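## Task

Pick the needle file out of the cup, use it to press the steel dowel out of the metal block by way of the small hole, and finish with the dowel resting on the bench. The cup must stay upright and no item may drop farther than 5 cm.

## Robot and tools

Robot: two arms, left_arm and right_arm, each ending in a two-finger gripper. Bases (scene frame): left_arm near (-0.035, +0.332, +0.007) m, right_arm near (+0.006, -0.248, +0.004) m, both facing +x with a tiny yaw. A camera stand sits behind them.

Frame: the scene frame has its origin at table-top height halfway between the nominal bases; +x points out over the table, +y toward left_arm, +z up. Arm names do not match image sides. Reported end_effector_position (m) and end_effector_quat_wxyz are in this frame and can be a few cm off, more at long reach. The gripper's fingers point along its own +z and open and close along its own y; the reported point lies between the pads, about 1 cm short of the tips.

Row layout (used by every moving call): one flat list of 14 numbers, each in [-1, 1]: dx, dy, dz, rx, ry, rz, opening for left_arm, then the same seven for right_arm. Both arms are always included. dx..rz are offsets along the scene axes, counted from that arm's Hand target at the moment the action or move begins, not from the prior row; 1.0 equals 0.6 m or 180 degrees, and rx, ry, rz form one rotation vector turning about the Hand target's position. A translation longer than 1.0 may be shortened along its direction. Opening is absolute, not an offset: +1 fully open (0.094 m), -1 closed. Sending six zeros re-commands the current Hand target; to keep a gripper unchanged resend its present opening (a 0 means half open).

execute_actions: actions is a list of actions; each action is a table of up to 15 rows, one per 1/30 s step, the last row held if fewer than 15. All rows in one action count from the same start pose; a new action starts from the updated Hand target, so repeating an offset moves further. cameras picks images by name (["all"], [] or a list); an empty actions list returns all images and the scene number and task.

move: target is one 14-number row or a list of up to 15 rows, all offsets from the same starting Hand targets. The grippers travel straight lines, finishing together, at least 0.5 s, capped at 10 s total. speed: m/s, 0.002 to 2.9, default 0.25 (turn rate up to twice that in rad/s), one value or one per target. blend (m) rounds corners in a list; 0 stops at each. opening_speed (per second on the -1..+1 scale, 0.2 or more) closes fingers gradually. grip_force: newtons per pad, 10 to 50, one value or one per arm; it persists; lower force closes slowly. blocking=false returns after about 0.5 s while the move continues. Paths ignore obstacles and the other arm, and can lag or overshoot, more when fast or with the arm stretched. Avoid paths near an arm's own base. The result adds a move: line: done (within 10 mm and 2 degrees), off_target, moving, held or fault, plus limits such as paced (pose clipped) or held (steps withheld). Neither done nor off_target proves contact or its absence.

wait: seconds 0 to 10; arms hold their last command; a running move continues and an ending move returns early. stop: brakes a running move. zoom_image: camera (cam_head_left, cam_head_right, cam_high, cam_low, cam_left_wrist, cam_right_wrist) and region [x0, y0, x1, y1] in pixels, at most 504 by 504, from that camera's newest image. Images are 672x504. finished_scene: scene number; ends the scene for good, so only call it once the dowel lies on the bench with the robot clear.

Control notes: orientation commands are clipped to 40 degrees from the measured orientation each step. Hand target is the last commanded pose after clipping; grippers often settle short of it by up to a few cm from friction and weight, which is not a sign of contact. Re-sending any action re-requests it; if still short, add the missing distance. A blocked arm keeps pushing; to release, command a target back behind the gripper.

Gripping: grip_measured uses the opening scale; it reads slightly wide when empty and slightly narrow on a firmly held part. The fingers go where grip_measured matches your number, so squeeze force rises below the touch point and jumps to the force limit. To release, command well above grip_measured. grip_effort_nm is motor effort, negative when closing, not a pad force. Joint torques include the arm's weight; joints 1 to 3 wrap at ±28 N m. Joint velocities say within noise when still.

Joint ranges (rad): waist -2.618 to 3.054, shoulder 0 to 3.142, elbow 0 to 3.142 (straight 2.901), wrist pitch and yaw ±1.571, wrist roll ±2.094.

Avoid: tipping the cup, dropping the tool or dowel more than 5 cm, anything leaving the table, fast hits on the block or table, hard pushes, the two arms or grippers touching each other, and pulling on wrist camera cables. Holding loads, stretching out or pushing against something unreachable heats motors: MOTOR HOT appears at 75 °C, and at 90 °C an OVER-TEMPERATURE FAULT folds that arm and disables it. Any arm stop is costly; move smoothly. The robot keeps running while replies are written, and loose objects may occasionally get nudged.

Each tool is called after "Emit:" as name([rows], argument=value, ...), one row to a line, values as JSON.

## Session

Emit:
execute_actions(actions=[])

Scene clock: 0.00 s.
left_arm: end_effector_position=(+0.3405, +0.2917, +0.1509) grip_measured=+1.000 grip_effort_nm=n/a end_effector_quat_wxyz=(+0.693, +0.042, +0.720, -0.012) | right_arm: end_effector_position=(+0.3936, -0.2874, +0.1540) grip_measured=+1.000 grip_effort_nm=n/a end_effector_quat_wxyz=(+0.697, +0.071, +0.712, -0.053)
Joint positions: left_arm=[-0.119 1.579 0.199 1.341 -0.065 0.038 0.094] | right_arm=[-0.055 1.604 0.247 1.334 0.132 0.027 0.094]
Joint velocities: within noise
Joint torques (N m): no reading
Motor temperatures (°C): left_arm=[23 26 29 27 24 22 23] | right_arm=[24 25 27 29 23 26 25]
Heat: left arm: 29 °C; right arm: 29 °C.
Hand target: left_arm +0.3423, +0.2914, +0.1600; +0.703, +0.041, +0.709, -0.013 | right_arm +0.3941, -0.2875, +0.1536; +0.695, +0.071, +0.713, -0.053
Tool commands: left_gripper/opening=+1.0 right_gripper/opening=+1.0

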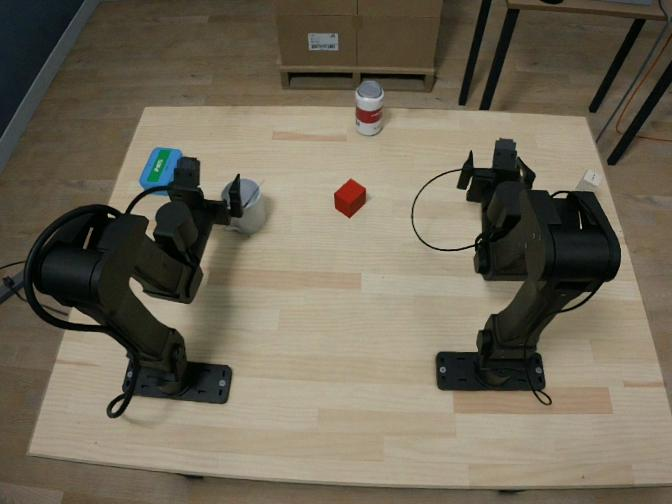

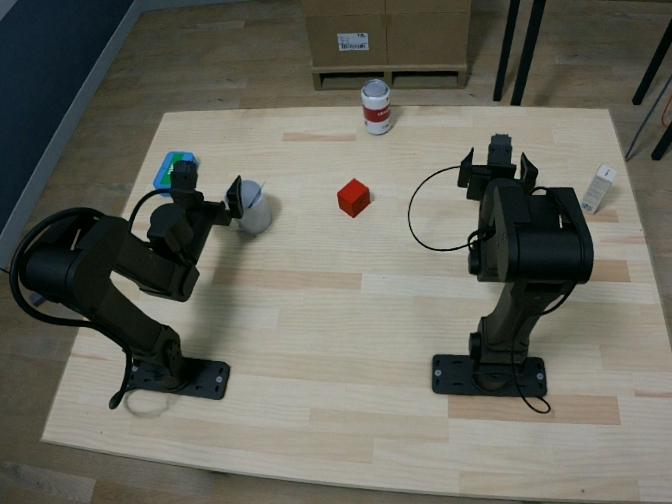

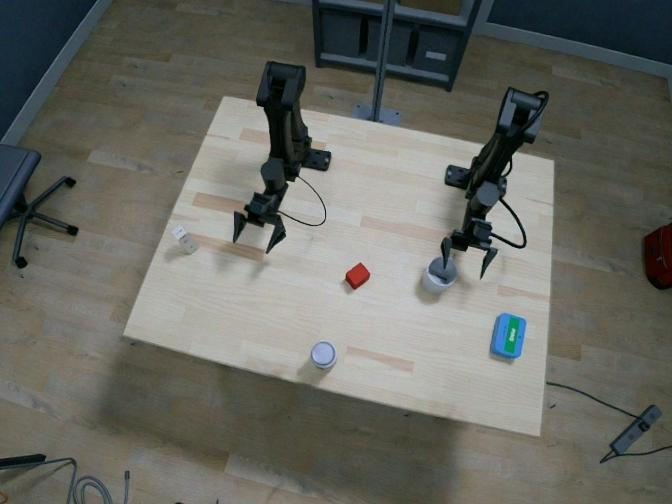

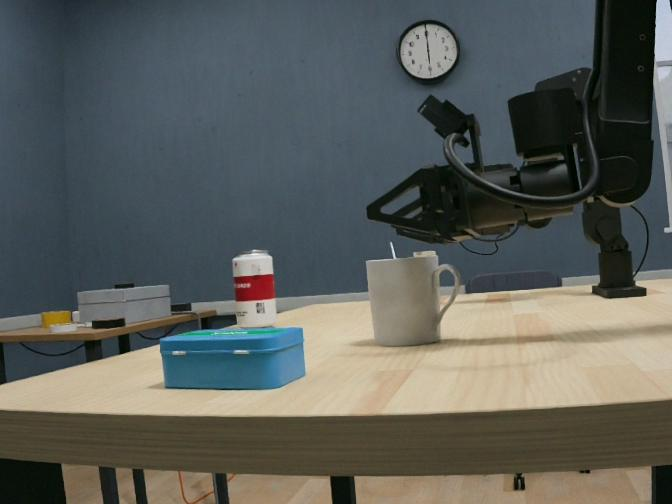

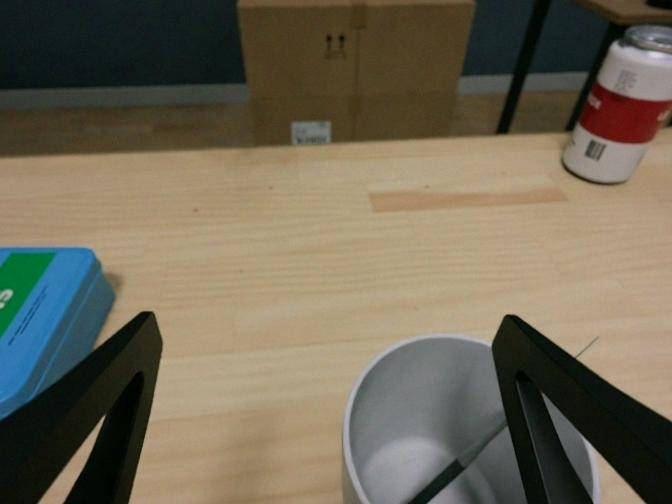

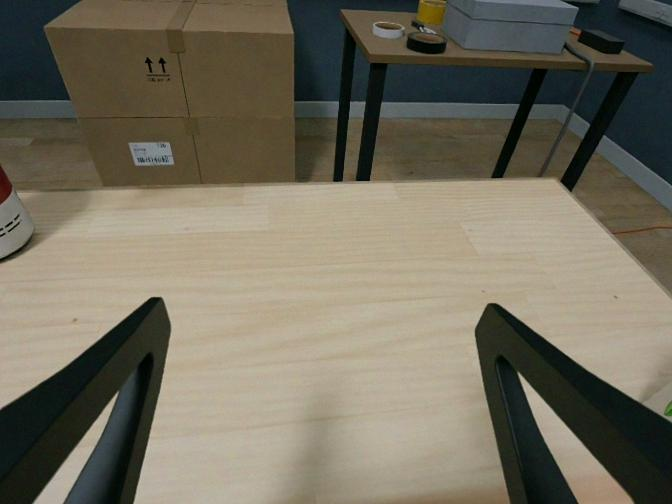

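Emit:
zoom_image(camera="cam_head_left", region=[310, 160, 390, 220])

Emit:
zoom_image(camera="cam_high", region=[318, 244, 398, 304])

Emit:
zoom_image(camera="cam_head_right", region=[200, 160, 280, 240])

Emit:
zoom_image(camera="cam_high", region=[400, 230, 500, 310])

Emit:
zoom_image(camera="cam_low", region=[340, 220, 480, 360])

Emit:
zoom_image(camera="cam_left_wrist", region=[330, 310, 620, 504])

Scaled by 6.300 from the camera's 672x504 image, which has a finer 960x720 frame.

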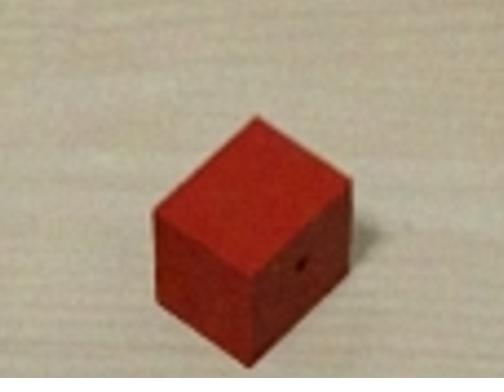

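Scaled by 6.300 from the camera's 672x504 image, which has a finer 960x720 frame.

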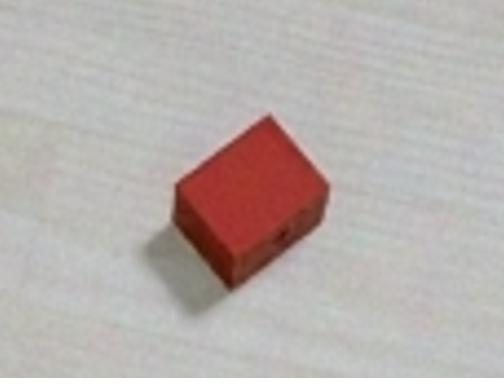

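Scaled by 6.300 from the camera's 672x504 image, which has a finer 960x720 frame.

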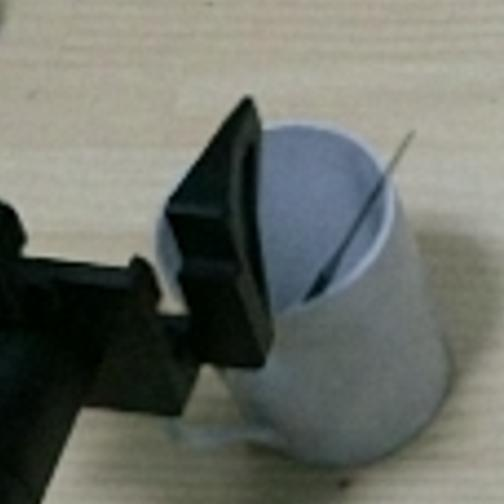

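Scaled by 5.040 from the camera's 672x504 image, which has a finer 960x720 frame.

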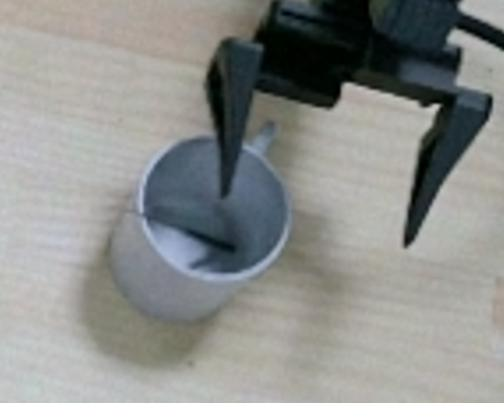

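Scaled by 3.600 from the camera's 672x504 image, which has a finer 960x720 frame.

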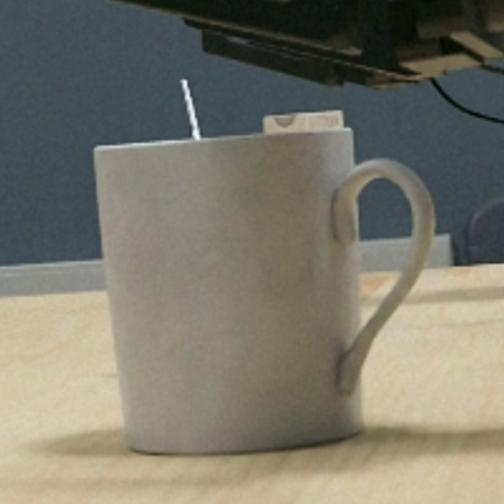

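Scaled by 1.738 from the camera's 672x504 image, which has a finer 960x720 frame.

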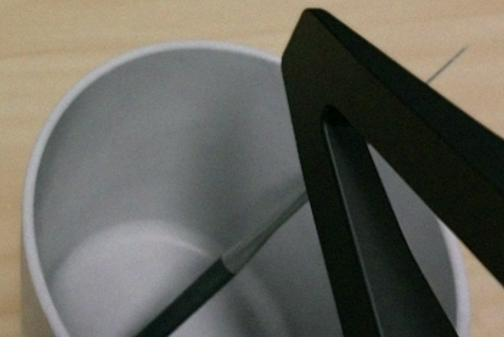

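Emit:
zoom_image(camera="cam_high", region=[340, 260, 376, 292])

Emit:
zoom_image(camera="cam_head_right", region=[334, 174, 376, 220])

Emit:
zoom_image(camera="cam_head_left", region=[330, 174, 370, 220])

Scaled by 14.000 from the camera's 672x504 image, which has a finer 960x720 frame.

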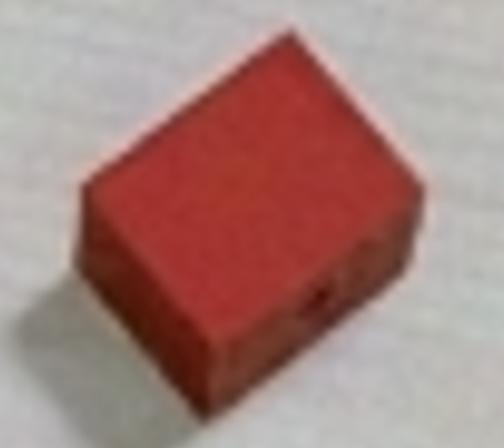

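Scaled by 10.957 from the camera's 672x504 image, which has a finer 960x720 frame.

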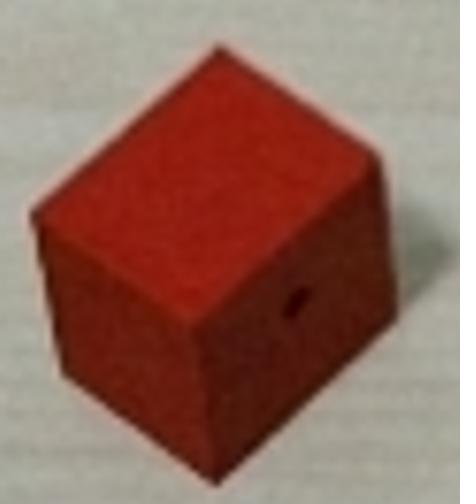

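Scaled by 10.957 from the camera's 672x504 image, which has a finer 960x720 frame.

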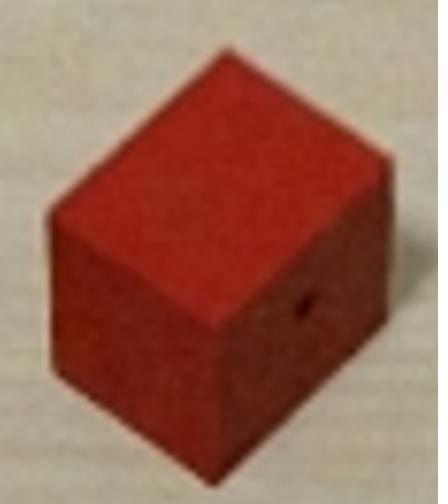

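Emit:
move(target=[0,0,0,0,0,0,1, -0.157,0.3125,-0.089,0,0,0.339,1], speed=0.3, cameras=["cam_right_wrist","cam_head_left","cam_low"])

Scene clock: 71.93 s.
left_arm: end_effector_position=(+0.3405, +0.2917, +0.1509) grip_measured=+1.000 grip_effort_nm=-0.01 end_effector_quat_wxyz=(+0.693, +0.042, +0.720, -0.012) | right_arm: end_effector_position=(+0.2979, -0.1036, +0.0918) grip_measured=+1.000 grip_effort_nm=0.02 end_effector_quat_wxyz=(+0.587, -0.297, +0.688, +0.305)
Joint positions: left_arm=[-0.119 1.579 0.199 1.341 -0.065 0.038 0.094] | right_arm=[0.014 1.819 0.105 1.524 -0.852 -0.073 0.094]
Joint torques (N m): left_arm=[-0.02 -4.64 3.75 1.99 -0.04 -0.05] | right_arm=[0.65 -3.69 3.4 3 -0.21 -0.08]
Motor temperatures (°C): left_arm=[23 26 29 36 24 22 23] | right_arm=[24 27 28 37 23 26 25]
Heat: left arm: 36 °C; right arm: 37 °C.
Hand target: left_arm +0.3423, +0.2914, +0.1600; +0.703, +0.041, +0.709, -0.013 | right_arm +0.3001, -0.1000, +0.1003; +0.626, -0.301, +0.650, +0.307
Off the commanded pose: left_arm 0.009 m, 2 deg | right_arm 0.009 m, 6 deg.
joint sent to its limit (right arm) — joint 4 (wrist pitch), upper limit. The joint targets are off in orientation, not in position.
move: off_target (right_arm)
camera_calibration:
cam_right_wrist: T_world_to_cam=[[0.743399, -0.66879, 0.0088248, -0.291623], [-0.490768, -0.554387, -0.672163, 0.175626], [0.454428, 0.495354, -0.740351, 0.0907717], [0, 0, 0, 1]] pos_world=[0.261735, -0.142633, 0.187826]
Images, in order (width x height): cam_head_left 672x504, cam_low 672x504, cam_right_wrist 672x504.

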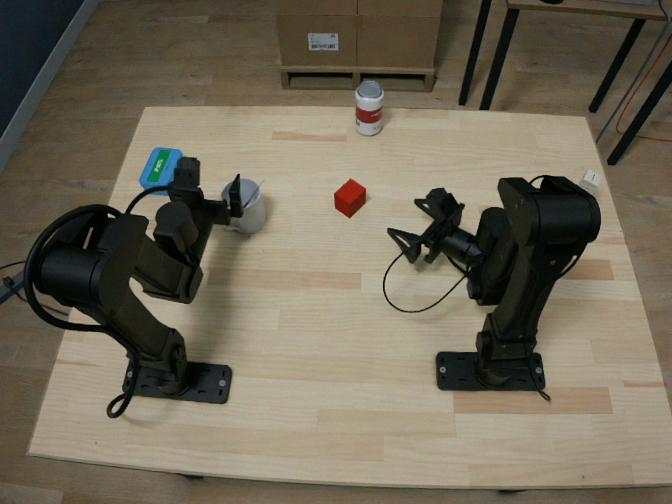

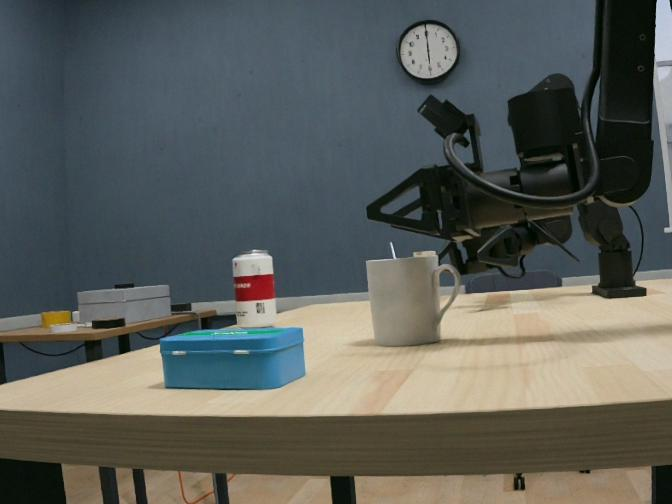

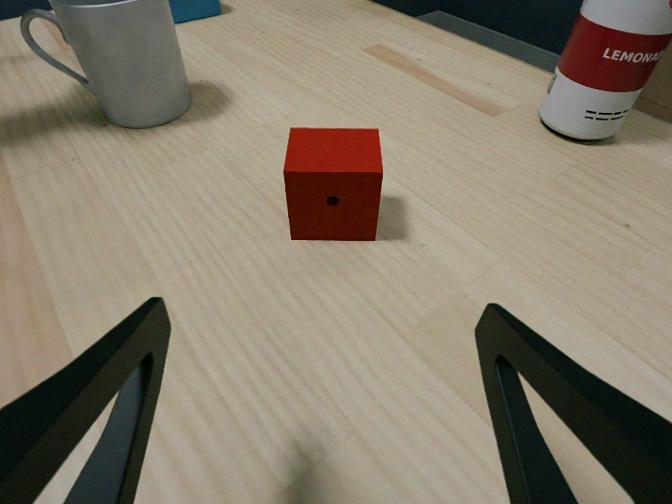

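Emit:
zoom_image(camera="cam_right_wrist", region=[274, 114, 404, 254])

Emit:
zoom_image(camera="cam_right_wrist", region=[310, 180, 356, 220])

Scaled by 3.600 from the camera's 672x504 image, which has a finer 960x720 frame.

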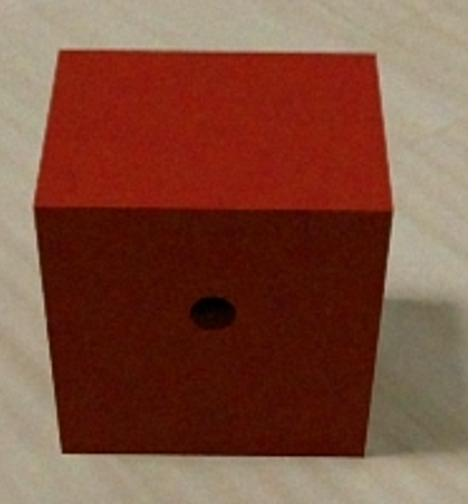

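Scaled by 10.957 from the camera's 672x504 image, which has a finer 960x720 frame.

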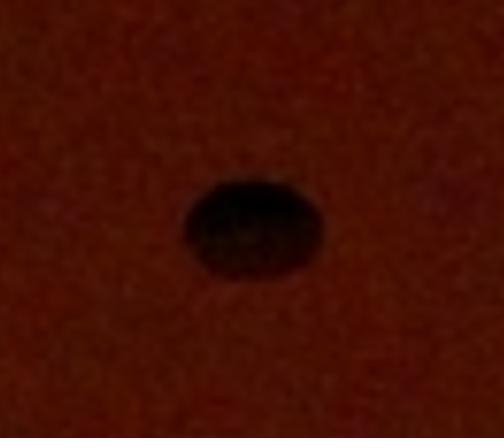

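Emit:
move([
  [0.013,-0.036,0.167,0,0,0,1, -0.02,-0.1,0.05,0,0,-0.1,1],
  [0.096,-0.236,0.1,-0.2127,0.4681,0.2502,1, -0.033,-0.2,0.1,0,0,-0.222,1],
  [0.146,-0.352,-0.067,-0.2127,0.4681,0.2502,1, -0.033,-0.2,0.1,0,0,-0.222,1],
], speed=0.4, blend=[0.03,0.03,0], cameras=["cam_left_wrist","cam_head_left","cam_high"])

Scene clock: 110.17 s.
left_arm: end_effector_position=(+0.4253, +0.0786, +0.0994) grip_measured=+1.000 grip_effort_nm=-0.02 end_effector_quat_wxyz=(+0.047, -0.421, +0.904, -0.065) | right_arm: end_effector_position=(+0.2827, -0.2215, +0.1660) grip_measured=+1.000 grip_effort_nm=0.02 end_effector_quat_wxyz=(+0.679, -0.066, +0.728, +0.070)
Joint positions: left_arm=[-0.483 2.637 2.776 -1.548 0.001 -1.376 0.094] | right_arm=[-0.103 0.468 -0.007 0.403 -0.284 -0.008 0.094]
Joint torques (N m): left_arm=[0.65 -15.39 7.05 0.46 -0.09 -0.19] | right_arm=[0.62 -0.35 7.13 2.34 0.03 0.11]
Motor temperatures (°C): left_arm=[23 26 30 36 24 22 23] | right_arm=[24 26 29 44 23 26 25]
Heat: left arm: 36 °C; right arm: 44 °C.
Hand target: left_arm +0.4299, +0.0801, +0.1199; +0.000, -0.430, +0.903, +0.001 | right_arm +0.2802, -0.2200, +0.1604; +0.693, -0.060, +0.714, +0.075
Off the commanded pose: left_arm 0.021 m, 9 deg | right_arm 0.006 m, 2 deg.
joint sent to its limit (left arm) — joint 4 (wrist pitch), lower limit. The joint targets are off in orientation, not in position.
joint sent to its limit (right arm) — joint 3 (elbow), lower limit, where the elbow is as bent as it goes. The joint targets are off in orientation, not in position.
move: off_target (left_arm)
camera_calibration:
cam_left_wrist: T_world_to_cam=[[0.784435, -0.586475, 0.201764, -0.308283], [-0.566969, -0.546219, 0.616596, 0.246578], [-0.251411, -0.598074, -0.760986, 0.339675], [0, 0, 0, 1]] pos_world=[0.467028, 0.157036, 0.168649]
Images, in order (width x height): cam_head_left 672x504, cam_high 672x504, cam_left_wrist 672x504.

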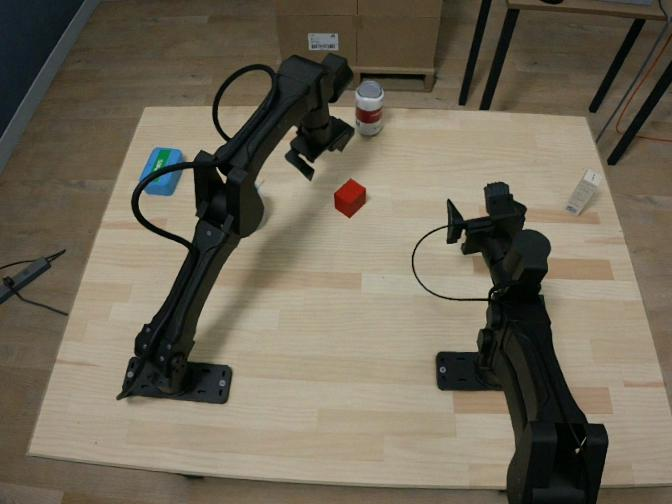

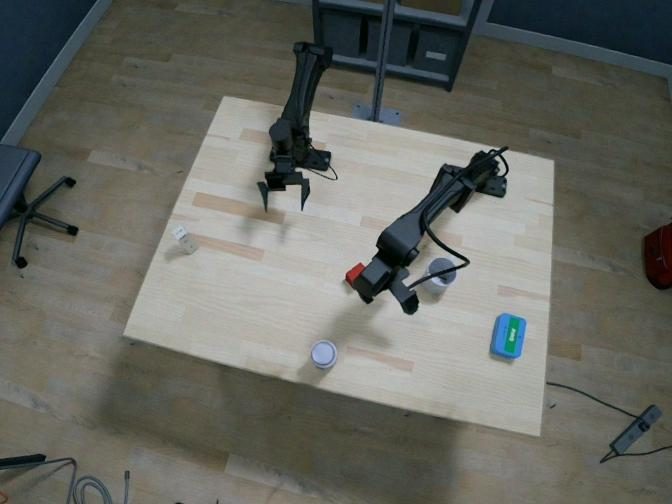

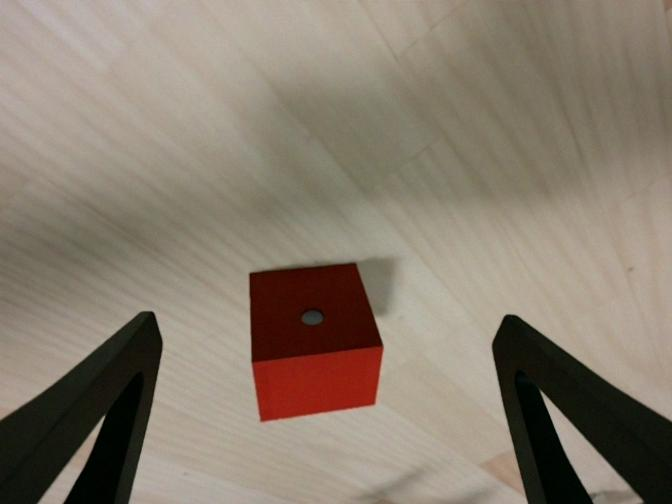

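Emit:
zoom_image(camera="cam_left_wrist", region=[240, 254, 400, 424])

Emit:
zoom_image(camera="cam_left_wrist", region=[290, 294, 336, 340])

Emit:
zoom_image(camera="cam_head_left", region=[220, 150, 280, 240])

Emit:
zoom_image(camera="cam_high", region=[410, 240, 480, 310])

Scaled by 2.965 from the camera's 672x504 image, which has a finer 960x720 frame.

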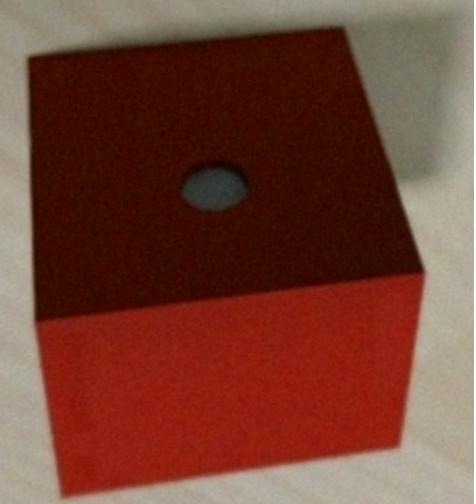

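Scaled by 10.957 from the camera's 672x504 image, which has a finer 960x720 frame.

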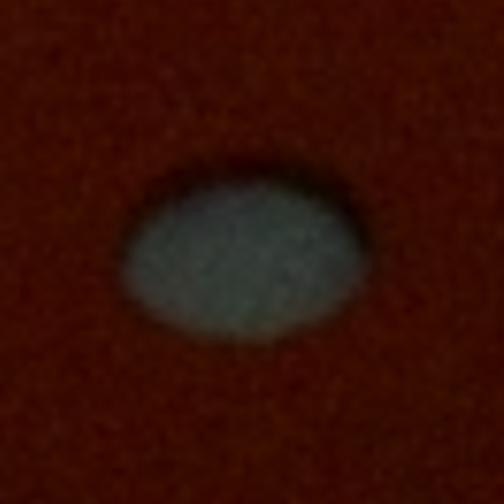

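Scaled by 5.600 from the camera's 672x504 image, which has a finer 960x720 frame.

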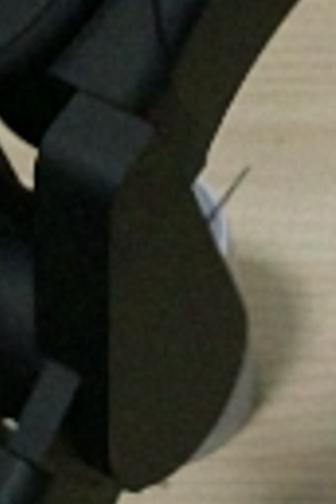

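Scaled by 7.200 from the camera's 672x504 image, which has a finer 960x720 frame.

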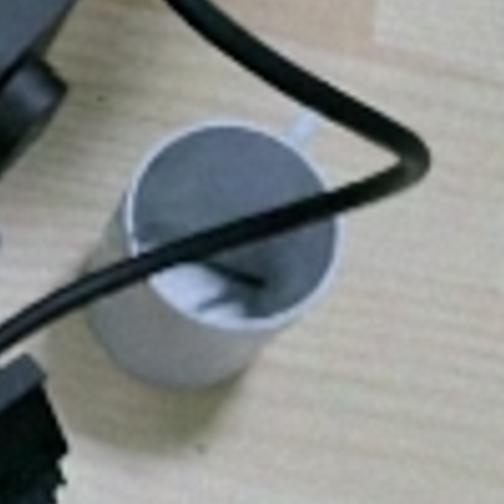

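Emit:
move([
  [-0.05,0.067,0.167,0,0,0,1,0,0,0,0,0,0,1],
  [-0.183,0.15,0.233,0.2203,-0.4636,-0.2214,1,0,0,0,0,0,0,1],
  [-0.267,0.2,0.05,0.2203,-0.4636,-0.2214,1,0,0,0,0,0,0,1],
], speed=0.4, blend=[0.03,0.03,0], cameras=["cam_left_wrist","cam_head_left","cam_head_right","cam_high","cam_low"])

Scene clock: 213.50 s.
left_arm: end_effector_position=(+0.2719, +0.2004, +0.1438) grip_measured=+1.000 grip_effort_nm=-0.03 end_effector_quat_wxyz=(+0.697, +0.005, +0.717, +0.008) | right_arm: end_effector_position=(+0.2826, -0.2215, +0.1656) grip_measured=+1.000 grip_effort_nm=0.02 end_effector_quat_wxyz=(+0.678, -0.066, +0.728, +0.070)
Joint positions: left_arm=[-0.79 1.602 0.134 1.425 -0.816 -0.014 0.094] | right_arm=[-0.103 0.468 -0.007 0.401 -0.283 -0.008 0.094]
Joint torques (N m): left_arm=[-0.57 -2.95 1.96 2.26 -0.1 0.03] | right_arm=[0.58 -0.61 7.06 2.35 0.06 0.1]
Motor temperatures (°C): left_arm=[23 39 33 30 24 22 22] | right_arm=[24 25 32 44 23 26 25]
Heat: left arm: 39 °C; right arm: 44 °C.
Hand target: left_arm +0.2696, +0.2001, +0.1498; +0.707, +0.000, +0.707, +0.000 | right_arm +0.2802, -0.2200, +0.1603; +0.693, -0.060, +0.714, +0.075
Off the commanded pose: left_arm 0.006 m, 2 deg | right_arm 0.006 m, 3 deg.
joint sent to its limit (right arm) — joint 3 (elbow), lower limit, where the elbow is as bent as it goes. The joint targets are off in orientation, not in position.
move: off_target (right_arm)
camera_calibration:
cam_left_wrist: T_world_to_cam=[[-0.0370382, -0.998366, 0.0435255, 0.203198], [-0.667447, -0.00770144, -0.744617, 0.313933], [0.743735, -0.0566303, -0.666071, 0.0150065], [0, 0, 0, 1]] pos_world=[0.205899, 0.206134, 0.234911]
Images, in order (width x height): cam_head_left 672x504, cam_head_right 672x504, cam_high 672x504, cam_low 672x504, cam_left_wrist 672x504.

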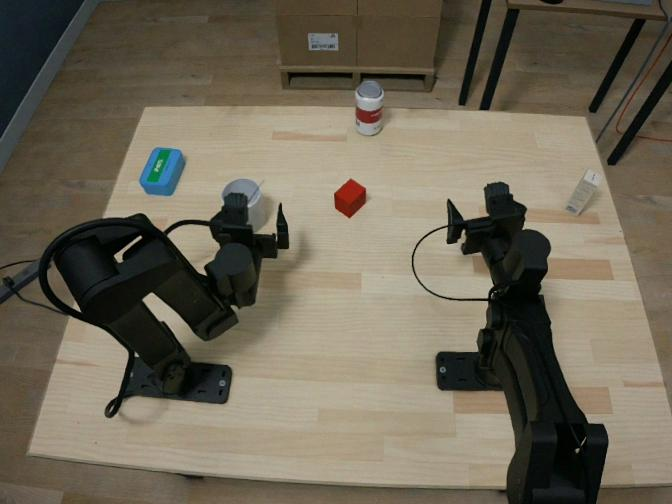

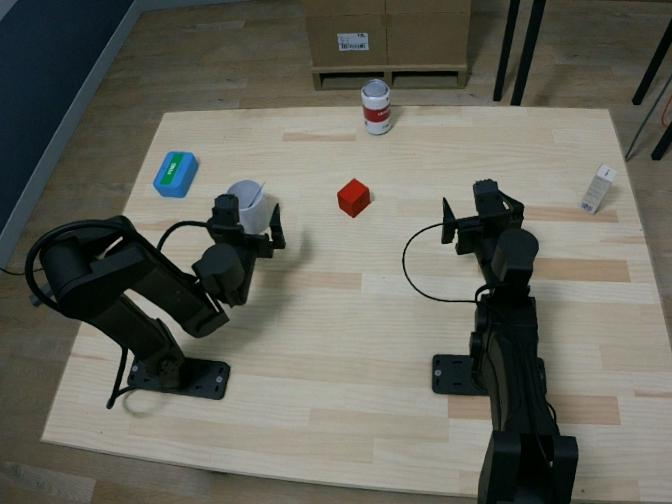

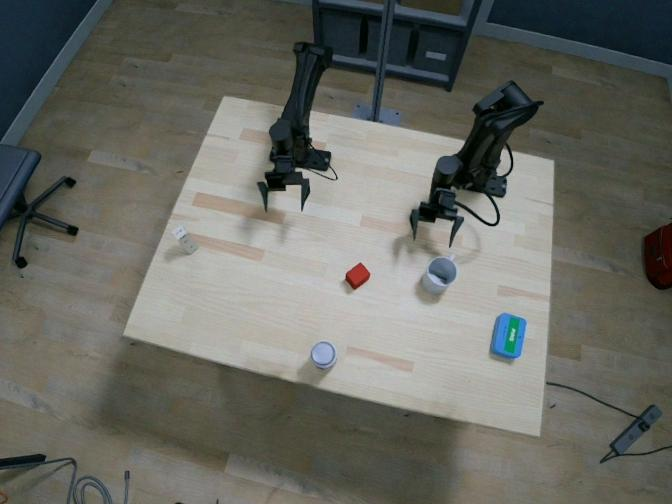

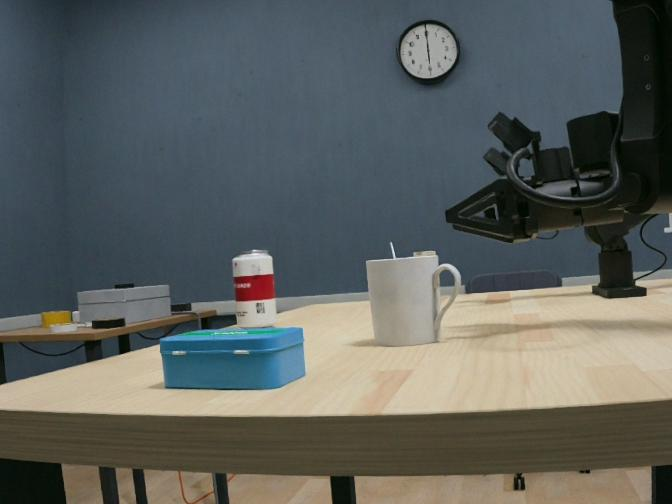

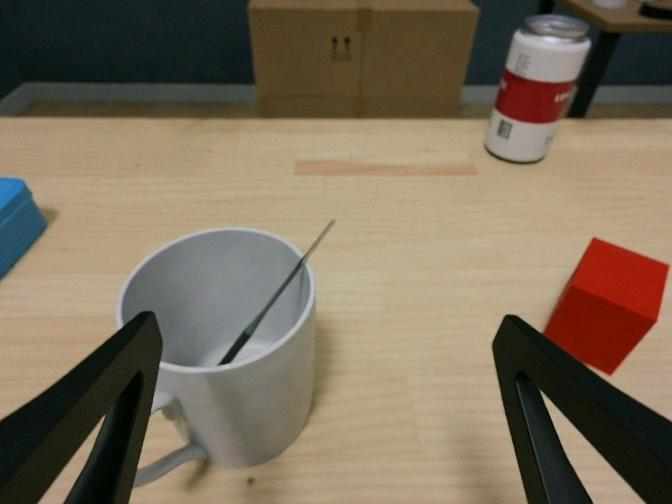

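Emit:
zoom_image(camera="cam_left_wrist", region=[100, 200, 350, 400])

Emit:
zoom_image(camera="cam_high", region=[415, 250, 465, 300])

Emit:
zoom_image(camera="cam_head_left", region=[210, 160, 290, 240])

Emit:
zoom_image(camera="cam_head_right", region=[215, 165, 285, 235])

Emit:
zoom_image(camera="cam_low", region=[370, 230, 420, 270])

Scaled by 2.016 from the camera's 672x504 image, which has a finer 960x720 frame.

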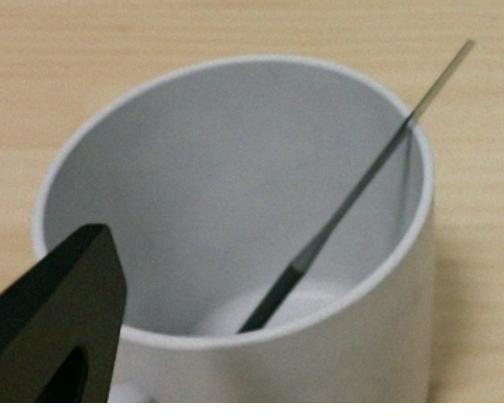

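Scaled by 10.080 from the camera's 672x504 image, which has a finer 960x720 frame.

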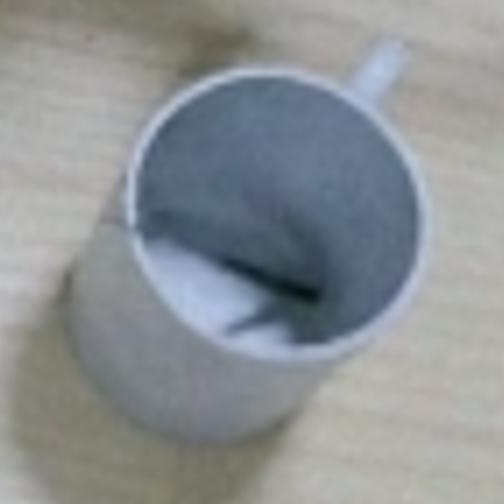

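Scaled by 6.300 from the camera's 672x504 image, which has a finer 960x720 frame.

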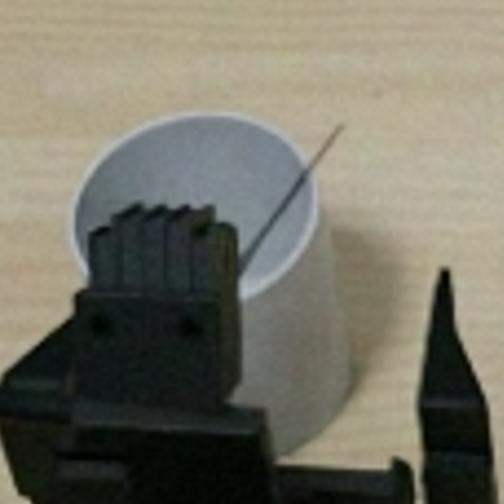

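Scaled by 7.200 from the camera's 672x504 image, which has a finer 960x720 frame.

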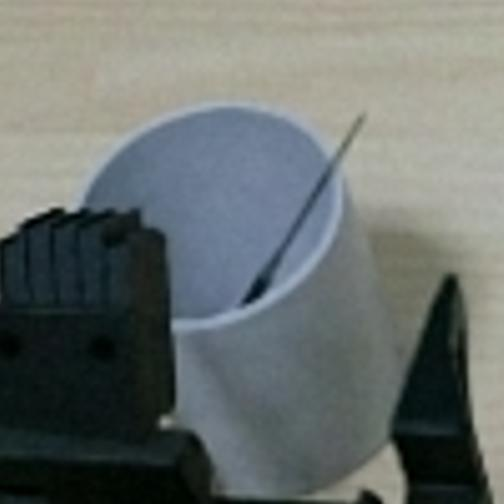

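Scaled by 10.080 from the camera's 672x504 image, which has a finer 960x720 frame.

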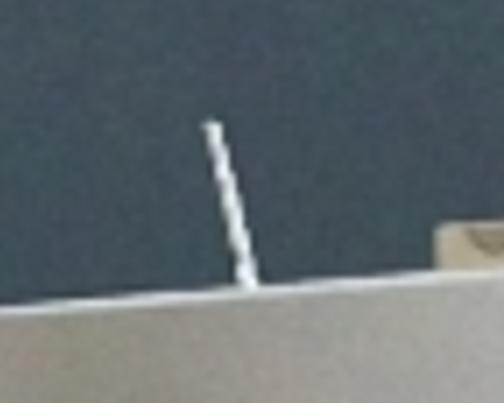

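Emit:
zoom_image(camera="cam_low", region=[430, 150, 560, 260])

Emit:
zoom_image(camera="cam_left_wrist", region=[0, 280, 300, 504])

Emit:
zoom_image(camera="cam_high", region=[395, 150, 475, 250])

Scaled by 3.877 from the camera's 672x504 image, which has a finer 960x720 frame.

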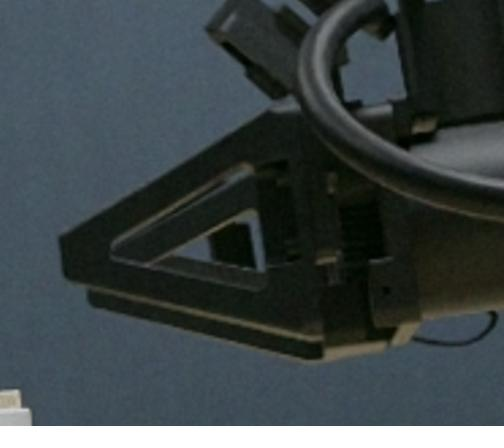

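Scaled by 1.680 from the camera's 672x504 image, which has a finer 960x720 frame.

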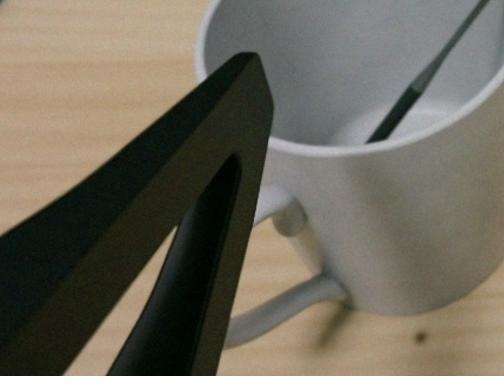

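Scaled by 5.040 from the camera's 672x504 image, which has a finer 960x720 frame.

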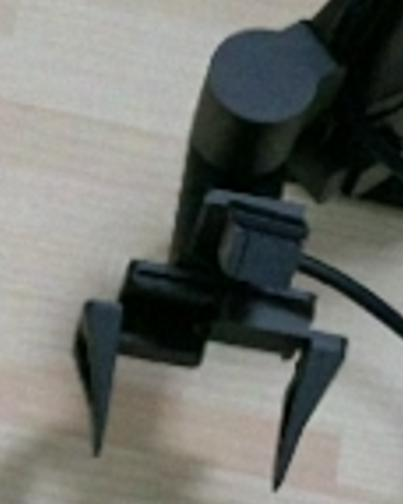

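Emit:
move([
  [0,0,0,0,0,0,1,0.05,0.2,0.117,-0.124,0.216,0.083,1],
  [0,0,0,0,0,0,1,0.199,0.383,-0.034,-0.2483,0.4323,0.166,1],
], speed=0.35, blend=[0.05,0], cameras=["cam_right_wrist","cam_head_left","cam_high","cam_low"])

Scene clock: 406.83 s.
left_arm: end_effector_position=(+0.2719, +0.2004, +0.1438) grip_measured=+1.000 grip_effort_nm=-0.02 end_effector_quat_wxyz=(+0.697, +0.005, +0.717, +0.008) | right_arm: end_effector_position=(+0.4001, +0.0048, +0.1465) grip_measured=+1.000 grip_effort_nm=0.01 end_effector_quat_wxyz=(+0.055, -0.395, +0.917, +0.005)
Joint positions: left_arm=[-0.79 1.602 0.134 1.425 -0.816 -0.013 0.094] | right_arm=[0.561 2.329 2.416 -1.548 0.009 -0.243 0.094]
Joint torques (N m): left_arm=[-0.55 -2.66 1.96 2.21 -0.04 0.04] | right_arm=[0.39 -10.85 7.73 0.69 -0.11 -0.08]
Motor temperatures (°C): left_arm=[23 27 29 44 24 22 22] | right_arm=[24 24 35 46 23 25 25]
Heat: left arm: 44 °C; right arm: 46 °C.
Hand target: left_arm +0.2696, +0.2001, +0.1498; +0.707, +0.000, +0.708, +0.000 | right_arm +0.3996, +0.0098, +0.1399; +0.000, -0.402, +0.916, +0.000
Off the commanded pose: left_arm 0.006 m, 2 deg | right_arm 0.008 m, 6 deg.
joint sent to its limit (right arm) — joint 4 (wrist pitch), lower limit. The joint targets are off in orientation, not in position.
move: off_target (right_arm)
camera_calibration:
cam_right_wrist: T_world_to_cam=[[0.767947, -0.633941, 0.0915188, -0.317698], [-0.563146, -0.600186, 0.568017, 0.170092], [-0.305161, -0.487746, -0.817913, 0.350989], [0, 0, 0, 1]] pos_world=[0.44687, 0.0718778, 0.219539]
Images, in order (width x height): cam_head_left 672x504, cam_high 672x504, cam_low 672x504, cam_right_wrist 672x504.

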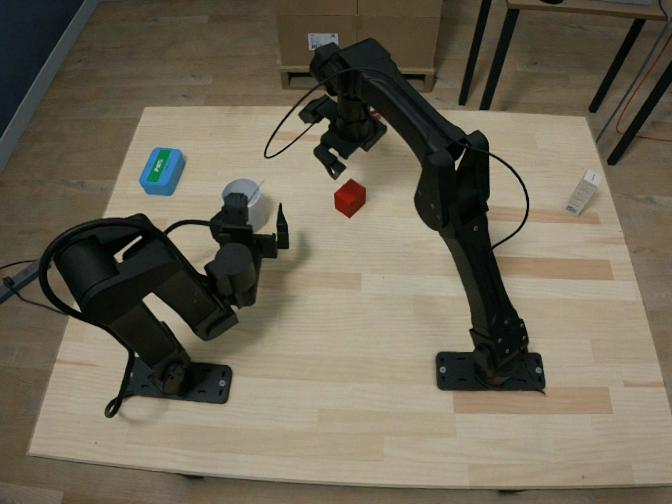

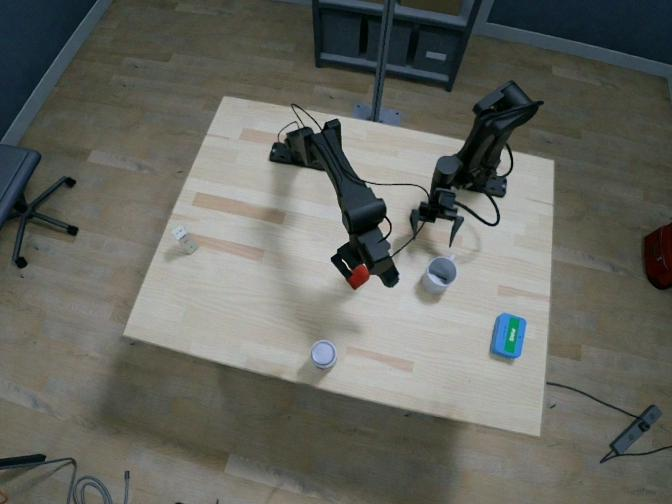

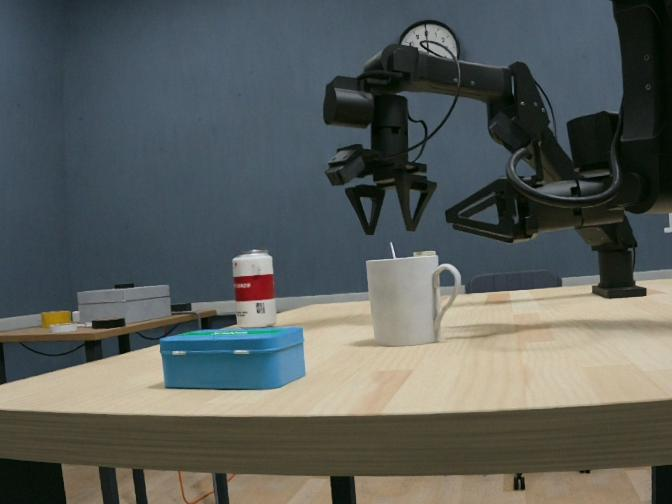

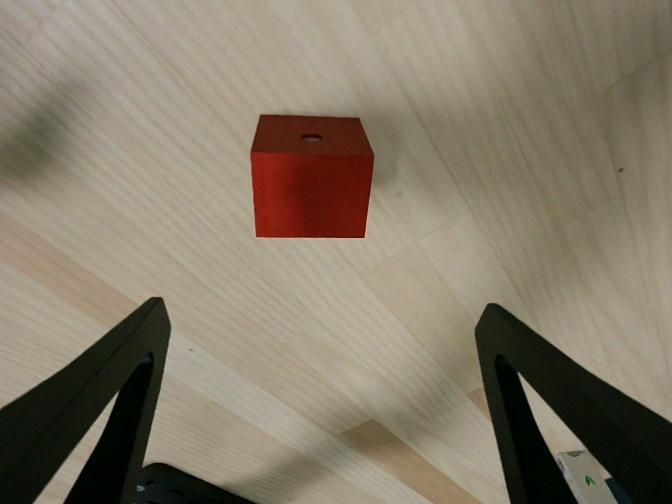

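Emit:
move([
  [0,0,0,0,0,0,1,-0.002,-0.006,-0.09,0,0,0,1],
  [0,0,0,0,0,0,1,-0.002,-0.006,-0.175,0,0,0,1],
], speed=0.2, blend=[0.02,0], cameras=["cam_right_wrist"])

Scene clock: 422.10 s.
left_arm: end_effector_position=(+0.2719, +0.2004, +0.1438) grip_measured=+1.000 grip_effort_nm=-0.02 end_effector_quat_wxyz=(+0.697, +0.005, +0.717, +0.008) | right_arm: end_effector_position=(+0.3995, +0.0045, +0.0485) grip_measured=+1.000 grip_effort_nm=0.02 end_effector_quat_wxyz=(+0.011, -0.398, +0.917, -0.003)
Joint positions: left_arm=[-0.79 1.602 0.134 1.425 -0.816 -0.013 0.094] | right_arm=[0.561 2.374 2.105 -1.282 0.009 -0.247 0.094]
Joint torques (N m): left_arm=[-0.55 -2.8 1.98 2.23 -0.03 0.04] | right_arm=[-0.01 -11.3 6.04 0.73 -0.06 -0.06]
Motor temperatures (°C): left_arm=[23 27 29 45 24 22 22] | right_arm=[24 27 36 41 23 25 25]
Heat: left arm: 45 °C; right arm: 41 °C.
Hand target: left_arm +0.2696, +0.2001, +0.1498; +0.707, +0.000, +0.708, +0.000 | right_arm +0.3984, +0.0062, +0.0348; +0.000, -0.402, +0.915, +0.000
Off the commanded pose: left_arm 0.006 m, 2 deg | right_arm 0.014 m, 1 deg.
move: off_target (right_arm)
camera_calibration:
cam_right_wrist: T_world_to_cam=[[0.776942, -0.626321, 0.0638985, -0.310725], [-0.514888, -0.573726, 0.636968, 0.202505], [-0.362286, -0.527788, -0.768237, 0.29116], [0, 0, 0, 1]] pos_world=[0.451166, 0.0752397, 0.114546]
Images, in order (width x height): cam_right_wrist 672x504.

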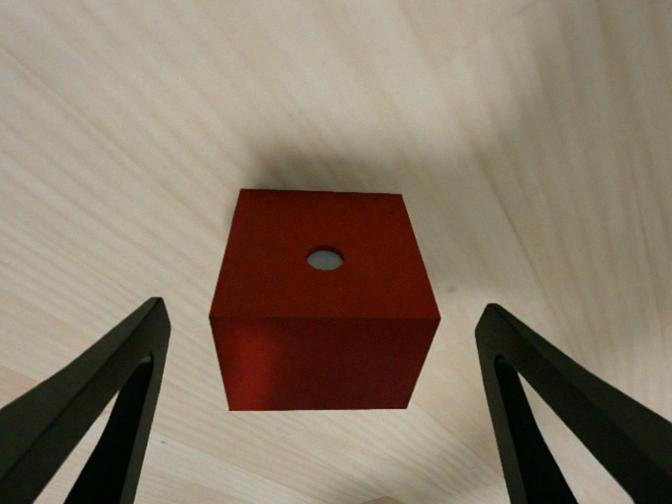

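Emit:
move(target=[0,0,0,0,0,0,1,0,0.002,-0.022,0,0,0,1], speed=0.1)

Emit:
move(target=[0,0,0,0,0,0,1,0,0,0,0,0,0,0.15], opening_speed=0.8, cameras=["cam_right_wrist"])

Scene clock: 429.43 s.
left_arm: end_effector_position=(+0.2719, +0.2004, +0.1438) grip_measured=+1.000 grip_effort_nm=-0.02 end_effector_quat_wxyz=(+0.697, +0.005, +0.717, +0.008) | right_arm: end_effector_position=(+0.4027, +0.0066, +0.0414) grip_measured=+1.000 grip_effort_nm=0.02 end_effector_quat_wxyz=(+0.019, -0.398, +0.917, -0.001)
Joint positions: left_arm=[-0.79 1.602 0.134 1.425 -0.816 -0.013 0.094] | right_arm=[0.561 2.374 2.077 -1.236 0.009 -0.247 0.094]
Joint torques (N m): left_arm=[-0.34 -2.73 1.92 2.3 -0.03 0.05] | right_arm=[0.27 -10.65 5.38 0.77 -0.09 -0.05]
Heat: left arm: 45 °C; right arm: 40 °C.
Hand target: left_arm +0.2696, +0.2001, +0.1498; +0.707, +0.000, +0.708, +0.000 | right_arm +0.3985, +0.0075, +0.0217; +0.000, -0.402, +0.915, +0.000
Off the commanded pose: left_arm 0.006 m, 2 deg | right_arm 0.020 m, 2 deg.
move: off_target (right_arm)

Scene clock: 430.70 s.
left_arm: end_effector_position=(+0.2719, +0.2004, +0.1438) grip_measured=+1.000 grip_effort_nm=-0.02 end_effector_quat_wxyz=(+0.697, +0.005, +0.717, +0.008) | right_arm: end_effector_position=(+0.4022, +0.0076, +0.0414) grip_measured=+0.165 grip_effort_nm=-0.88 end_effector_quat_wxyz=(+0.019, -0.398, +0.917, +0.002)
Joint positions: left_arm=[-0.79 1.602 0.134 1.425 -0.816 -0.013 0.094] | right_arm=[0.561 2.374 2.077 -1.236 0.002 -0.247 0.055]
Joint torques (N m): left_arm=[-0.32 -2.78 2.07 2.21 -0.04 0.06] | right_arm=[0.2 -10.62 5.48 0.76 -0.03 -0.05]
Heat: left arm: 45 °C; right arm: 40 °C.
Hand target: left_arm +0.2696, +0.2001, +0.1498; +0.707, +0.000, +0.708, +0.000 | right_arm +0.3985, +0.0074, +0.0217; +0.000, -0.402, +0.915, +0.000
Off the commanded pose: left_arm 0.006 m, 2 deg | right_arm 0.020 m, 2 deg.
move: off_target (right_arm)
camera_calibration:
cam_right_wrist: T_world_to_cam=[[0.77635, -0.627096, 0.0634853, -0.310237], [-0.5218, -0.582941, 0.62282, 0.213679], [-0.35356, -0.516653, -0.779785, 0.285228], [0, 0, 0, 1]] pos_world=[0.453196, 0.0773779, 0.109028]
Images, in order (width x height): cam_right_wrist 672x504.

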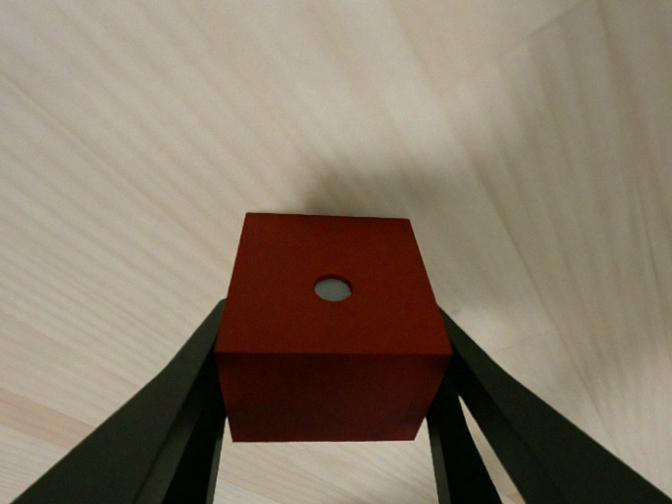

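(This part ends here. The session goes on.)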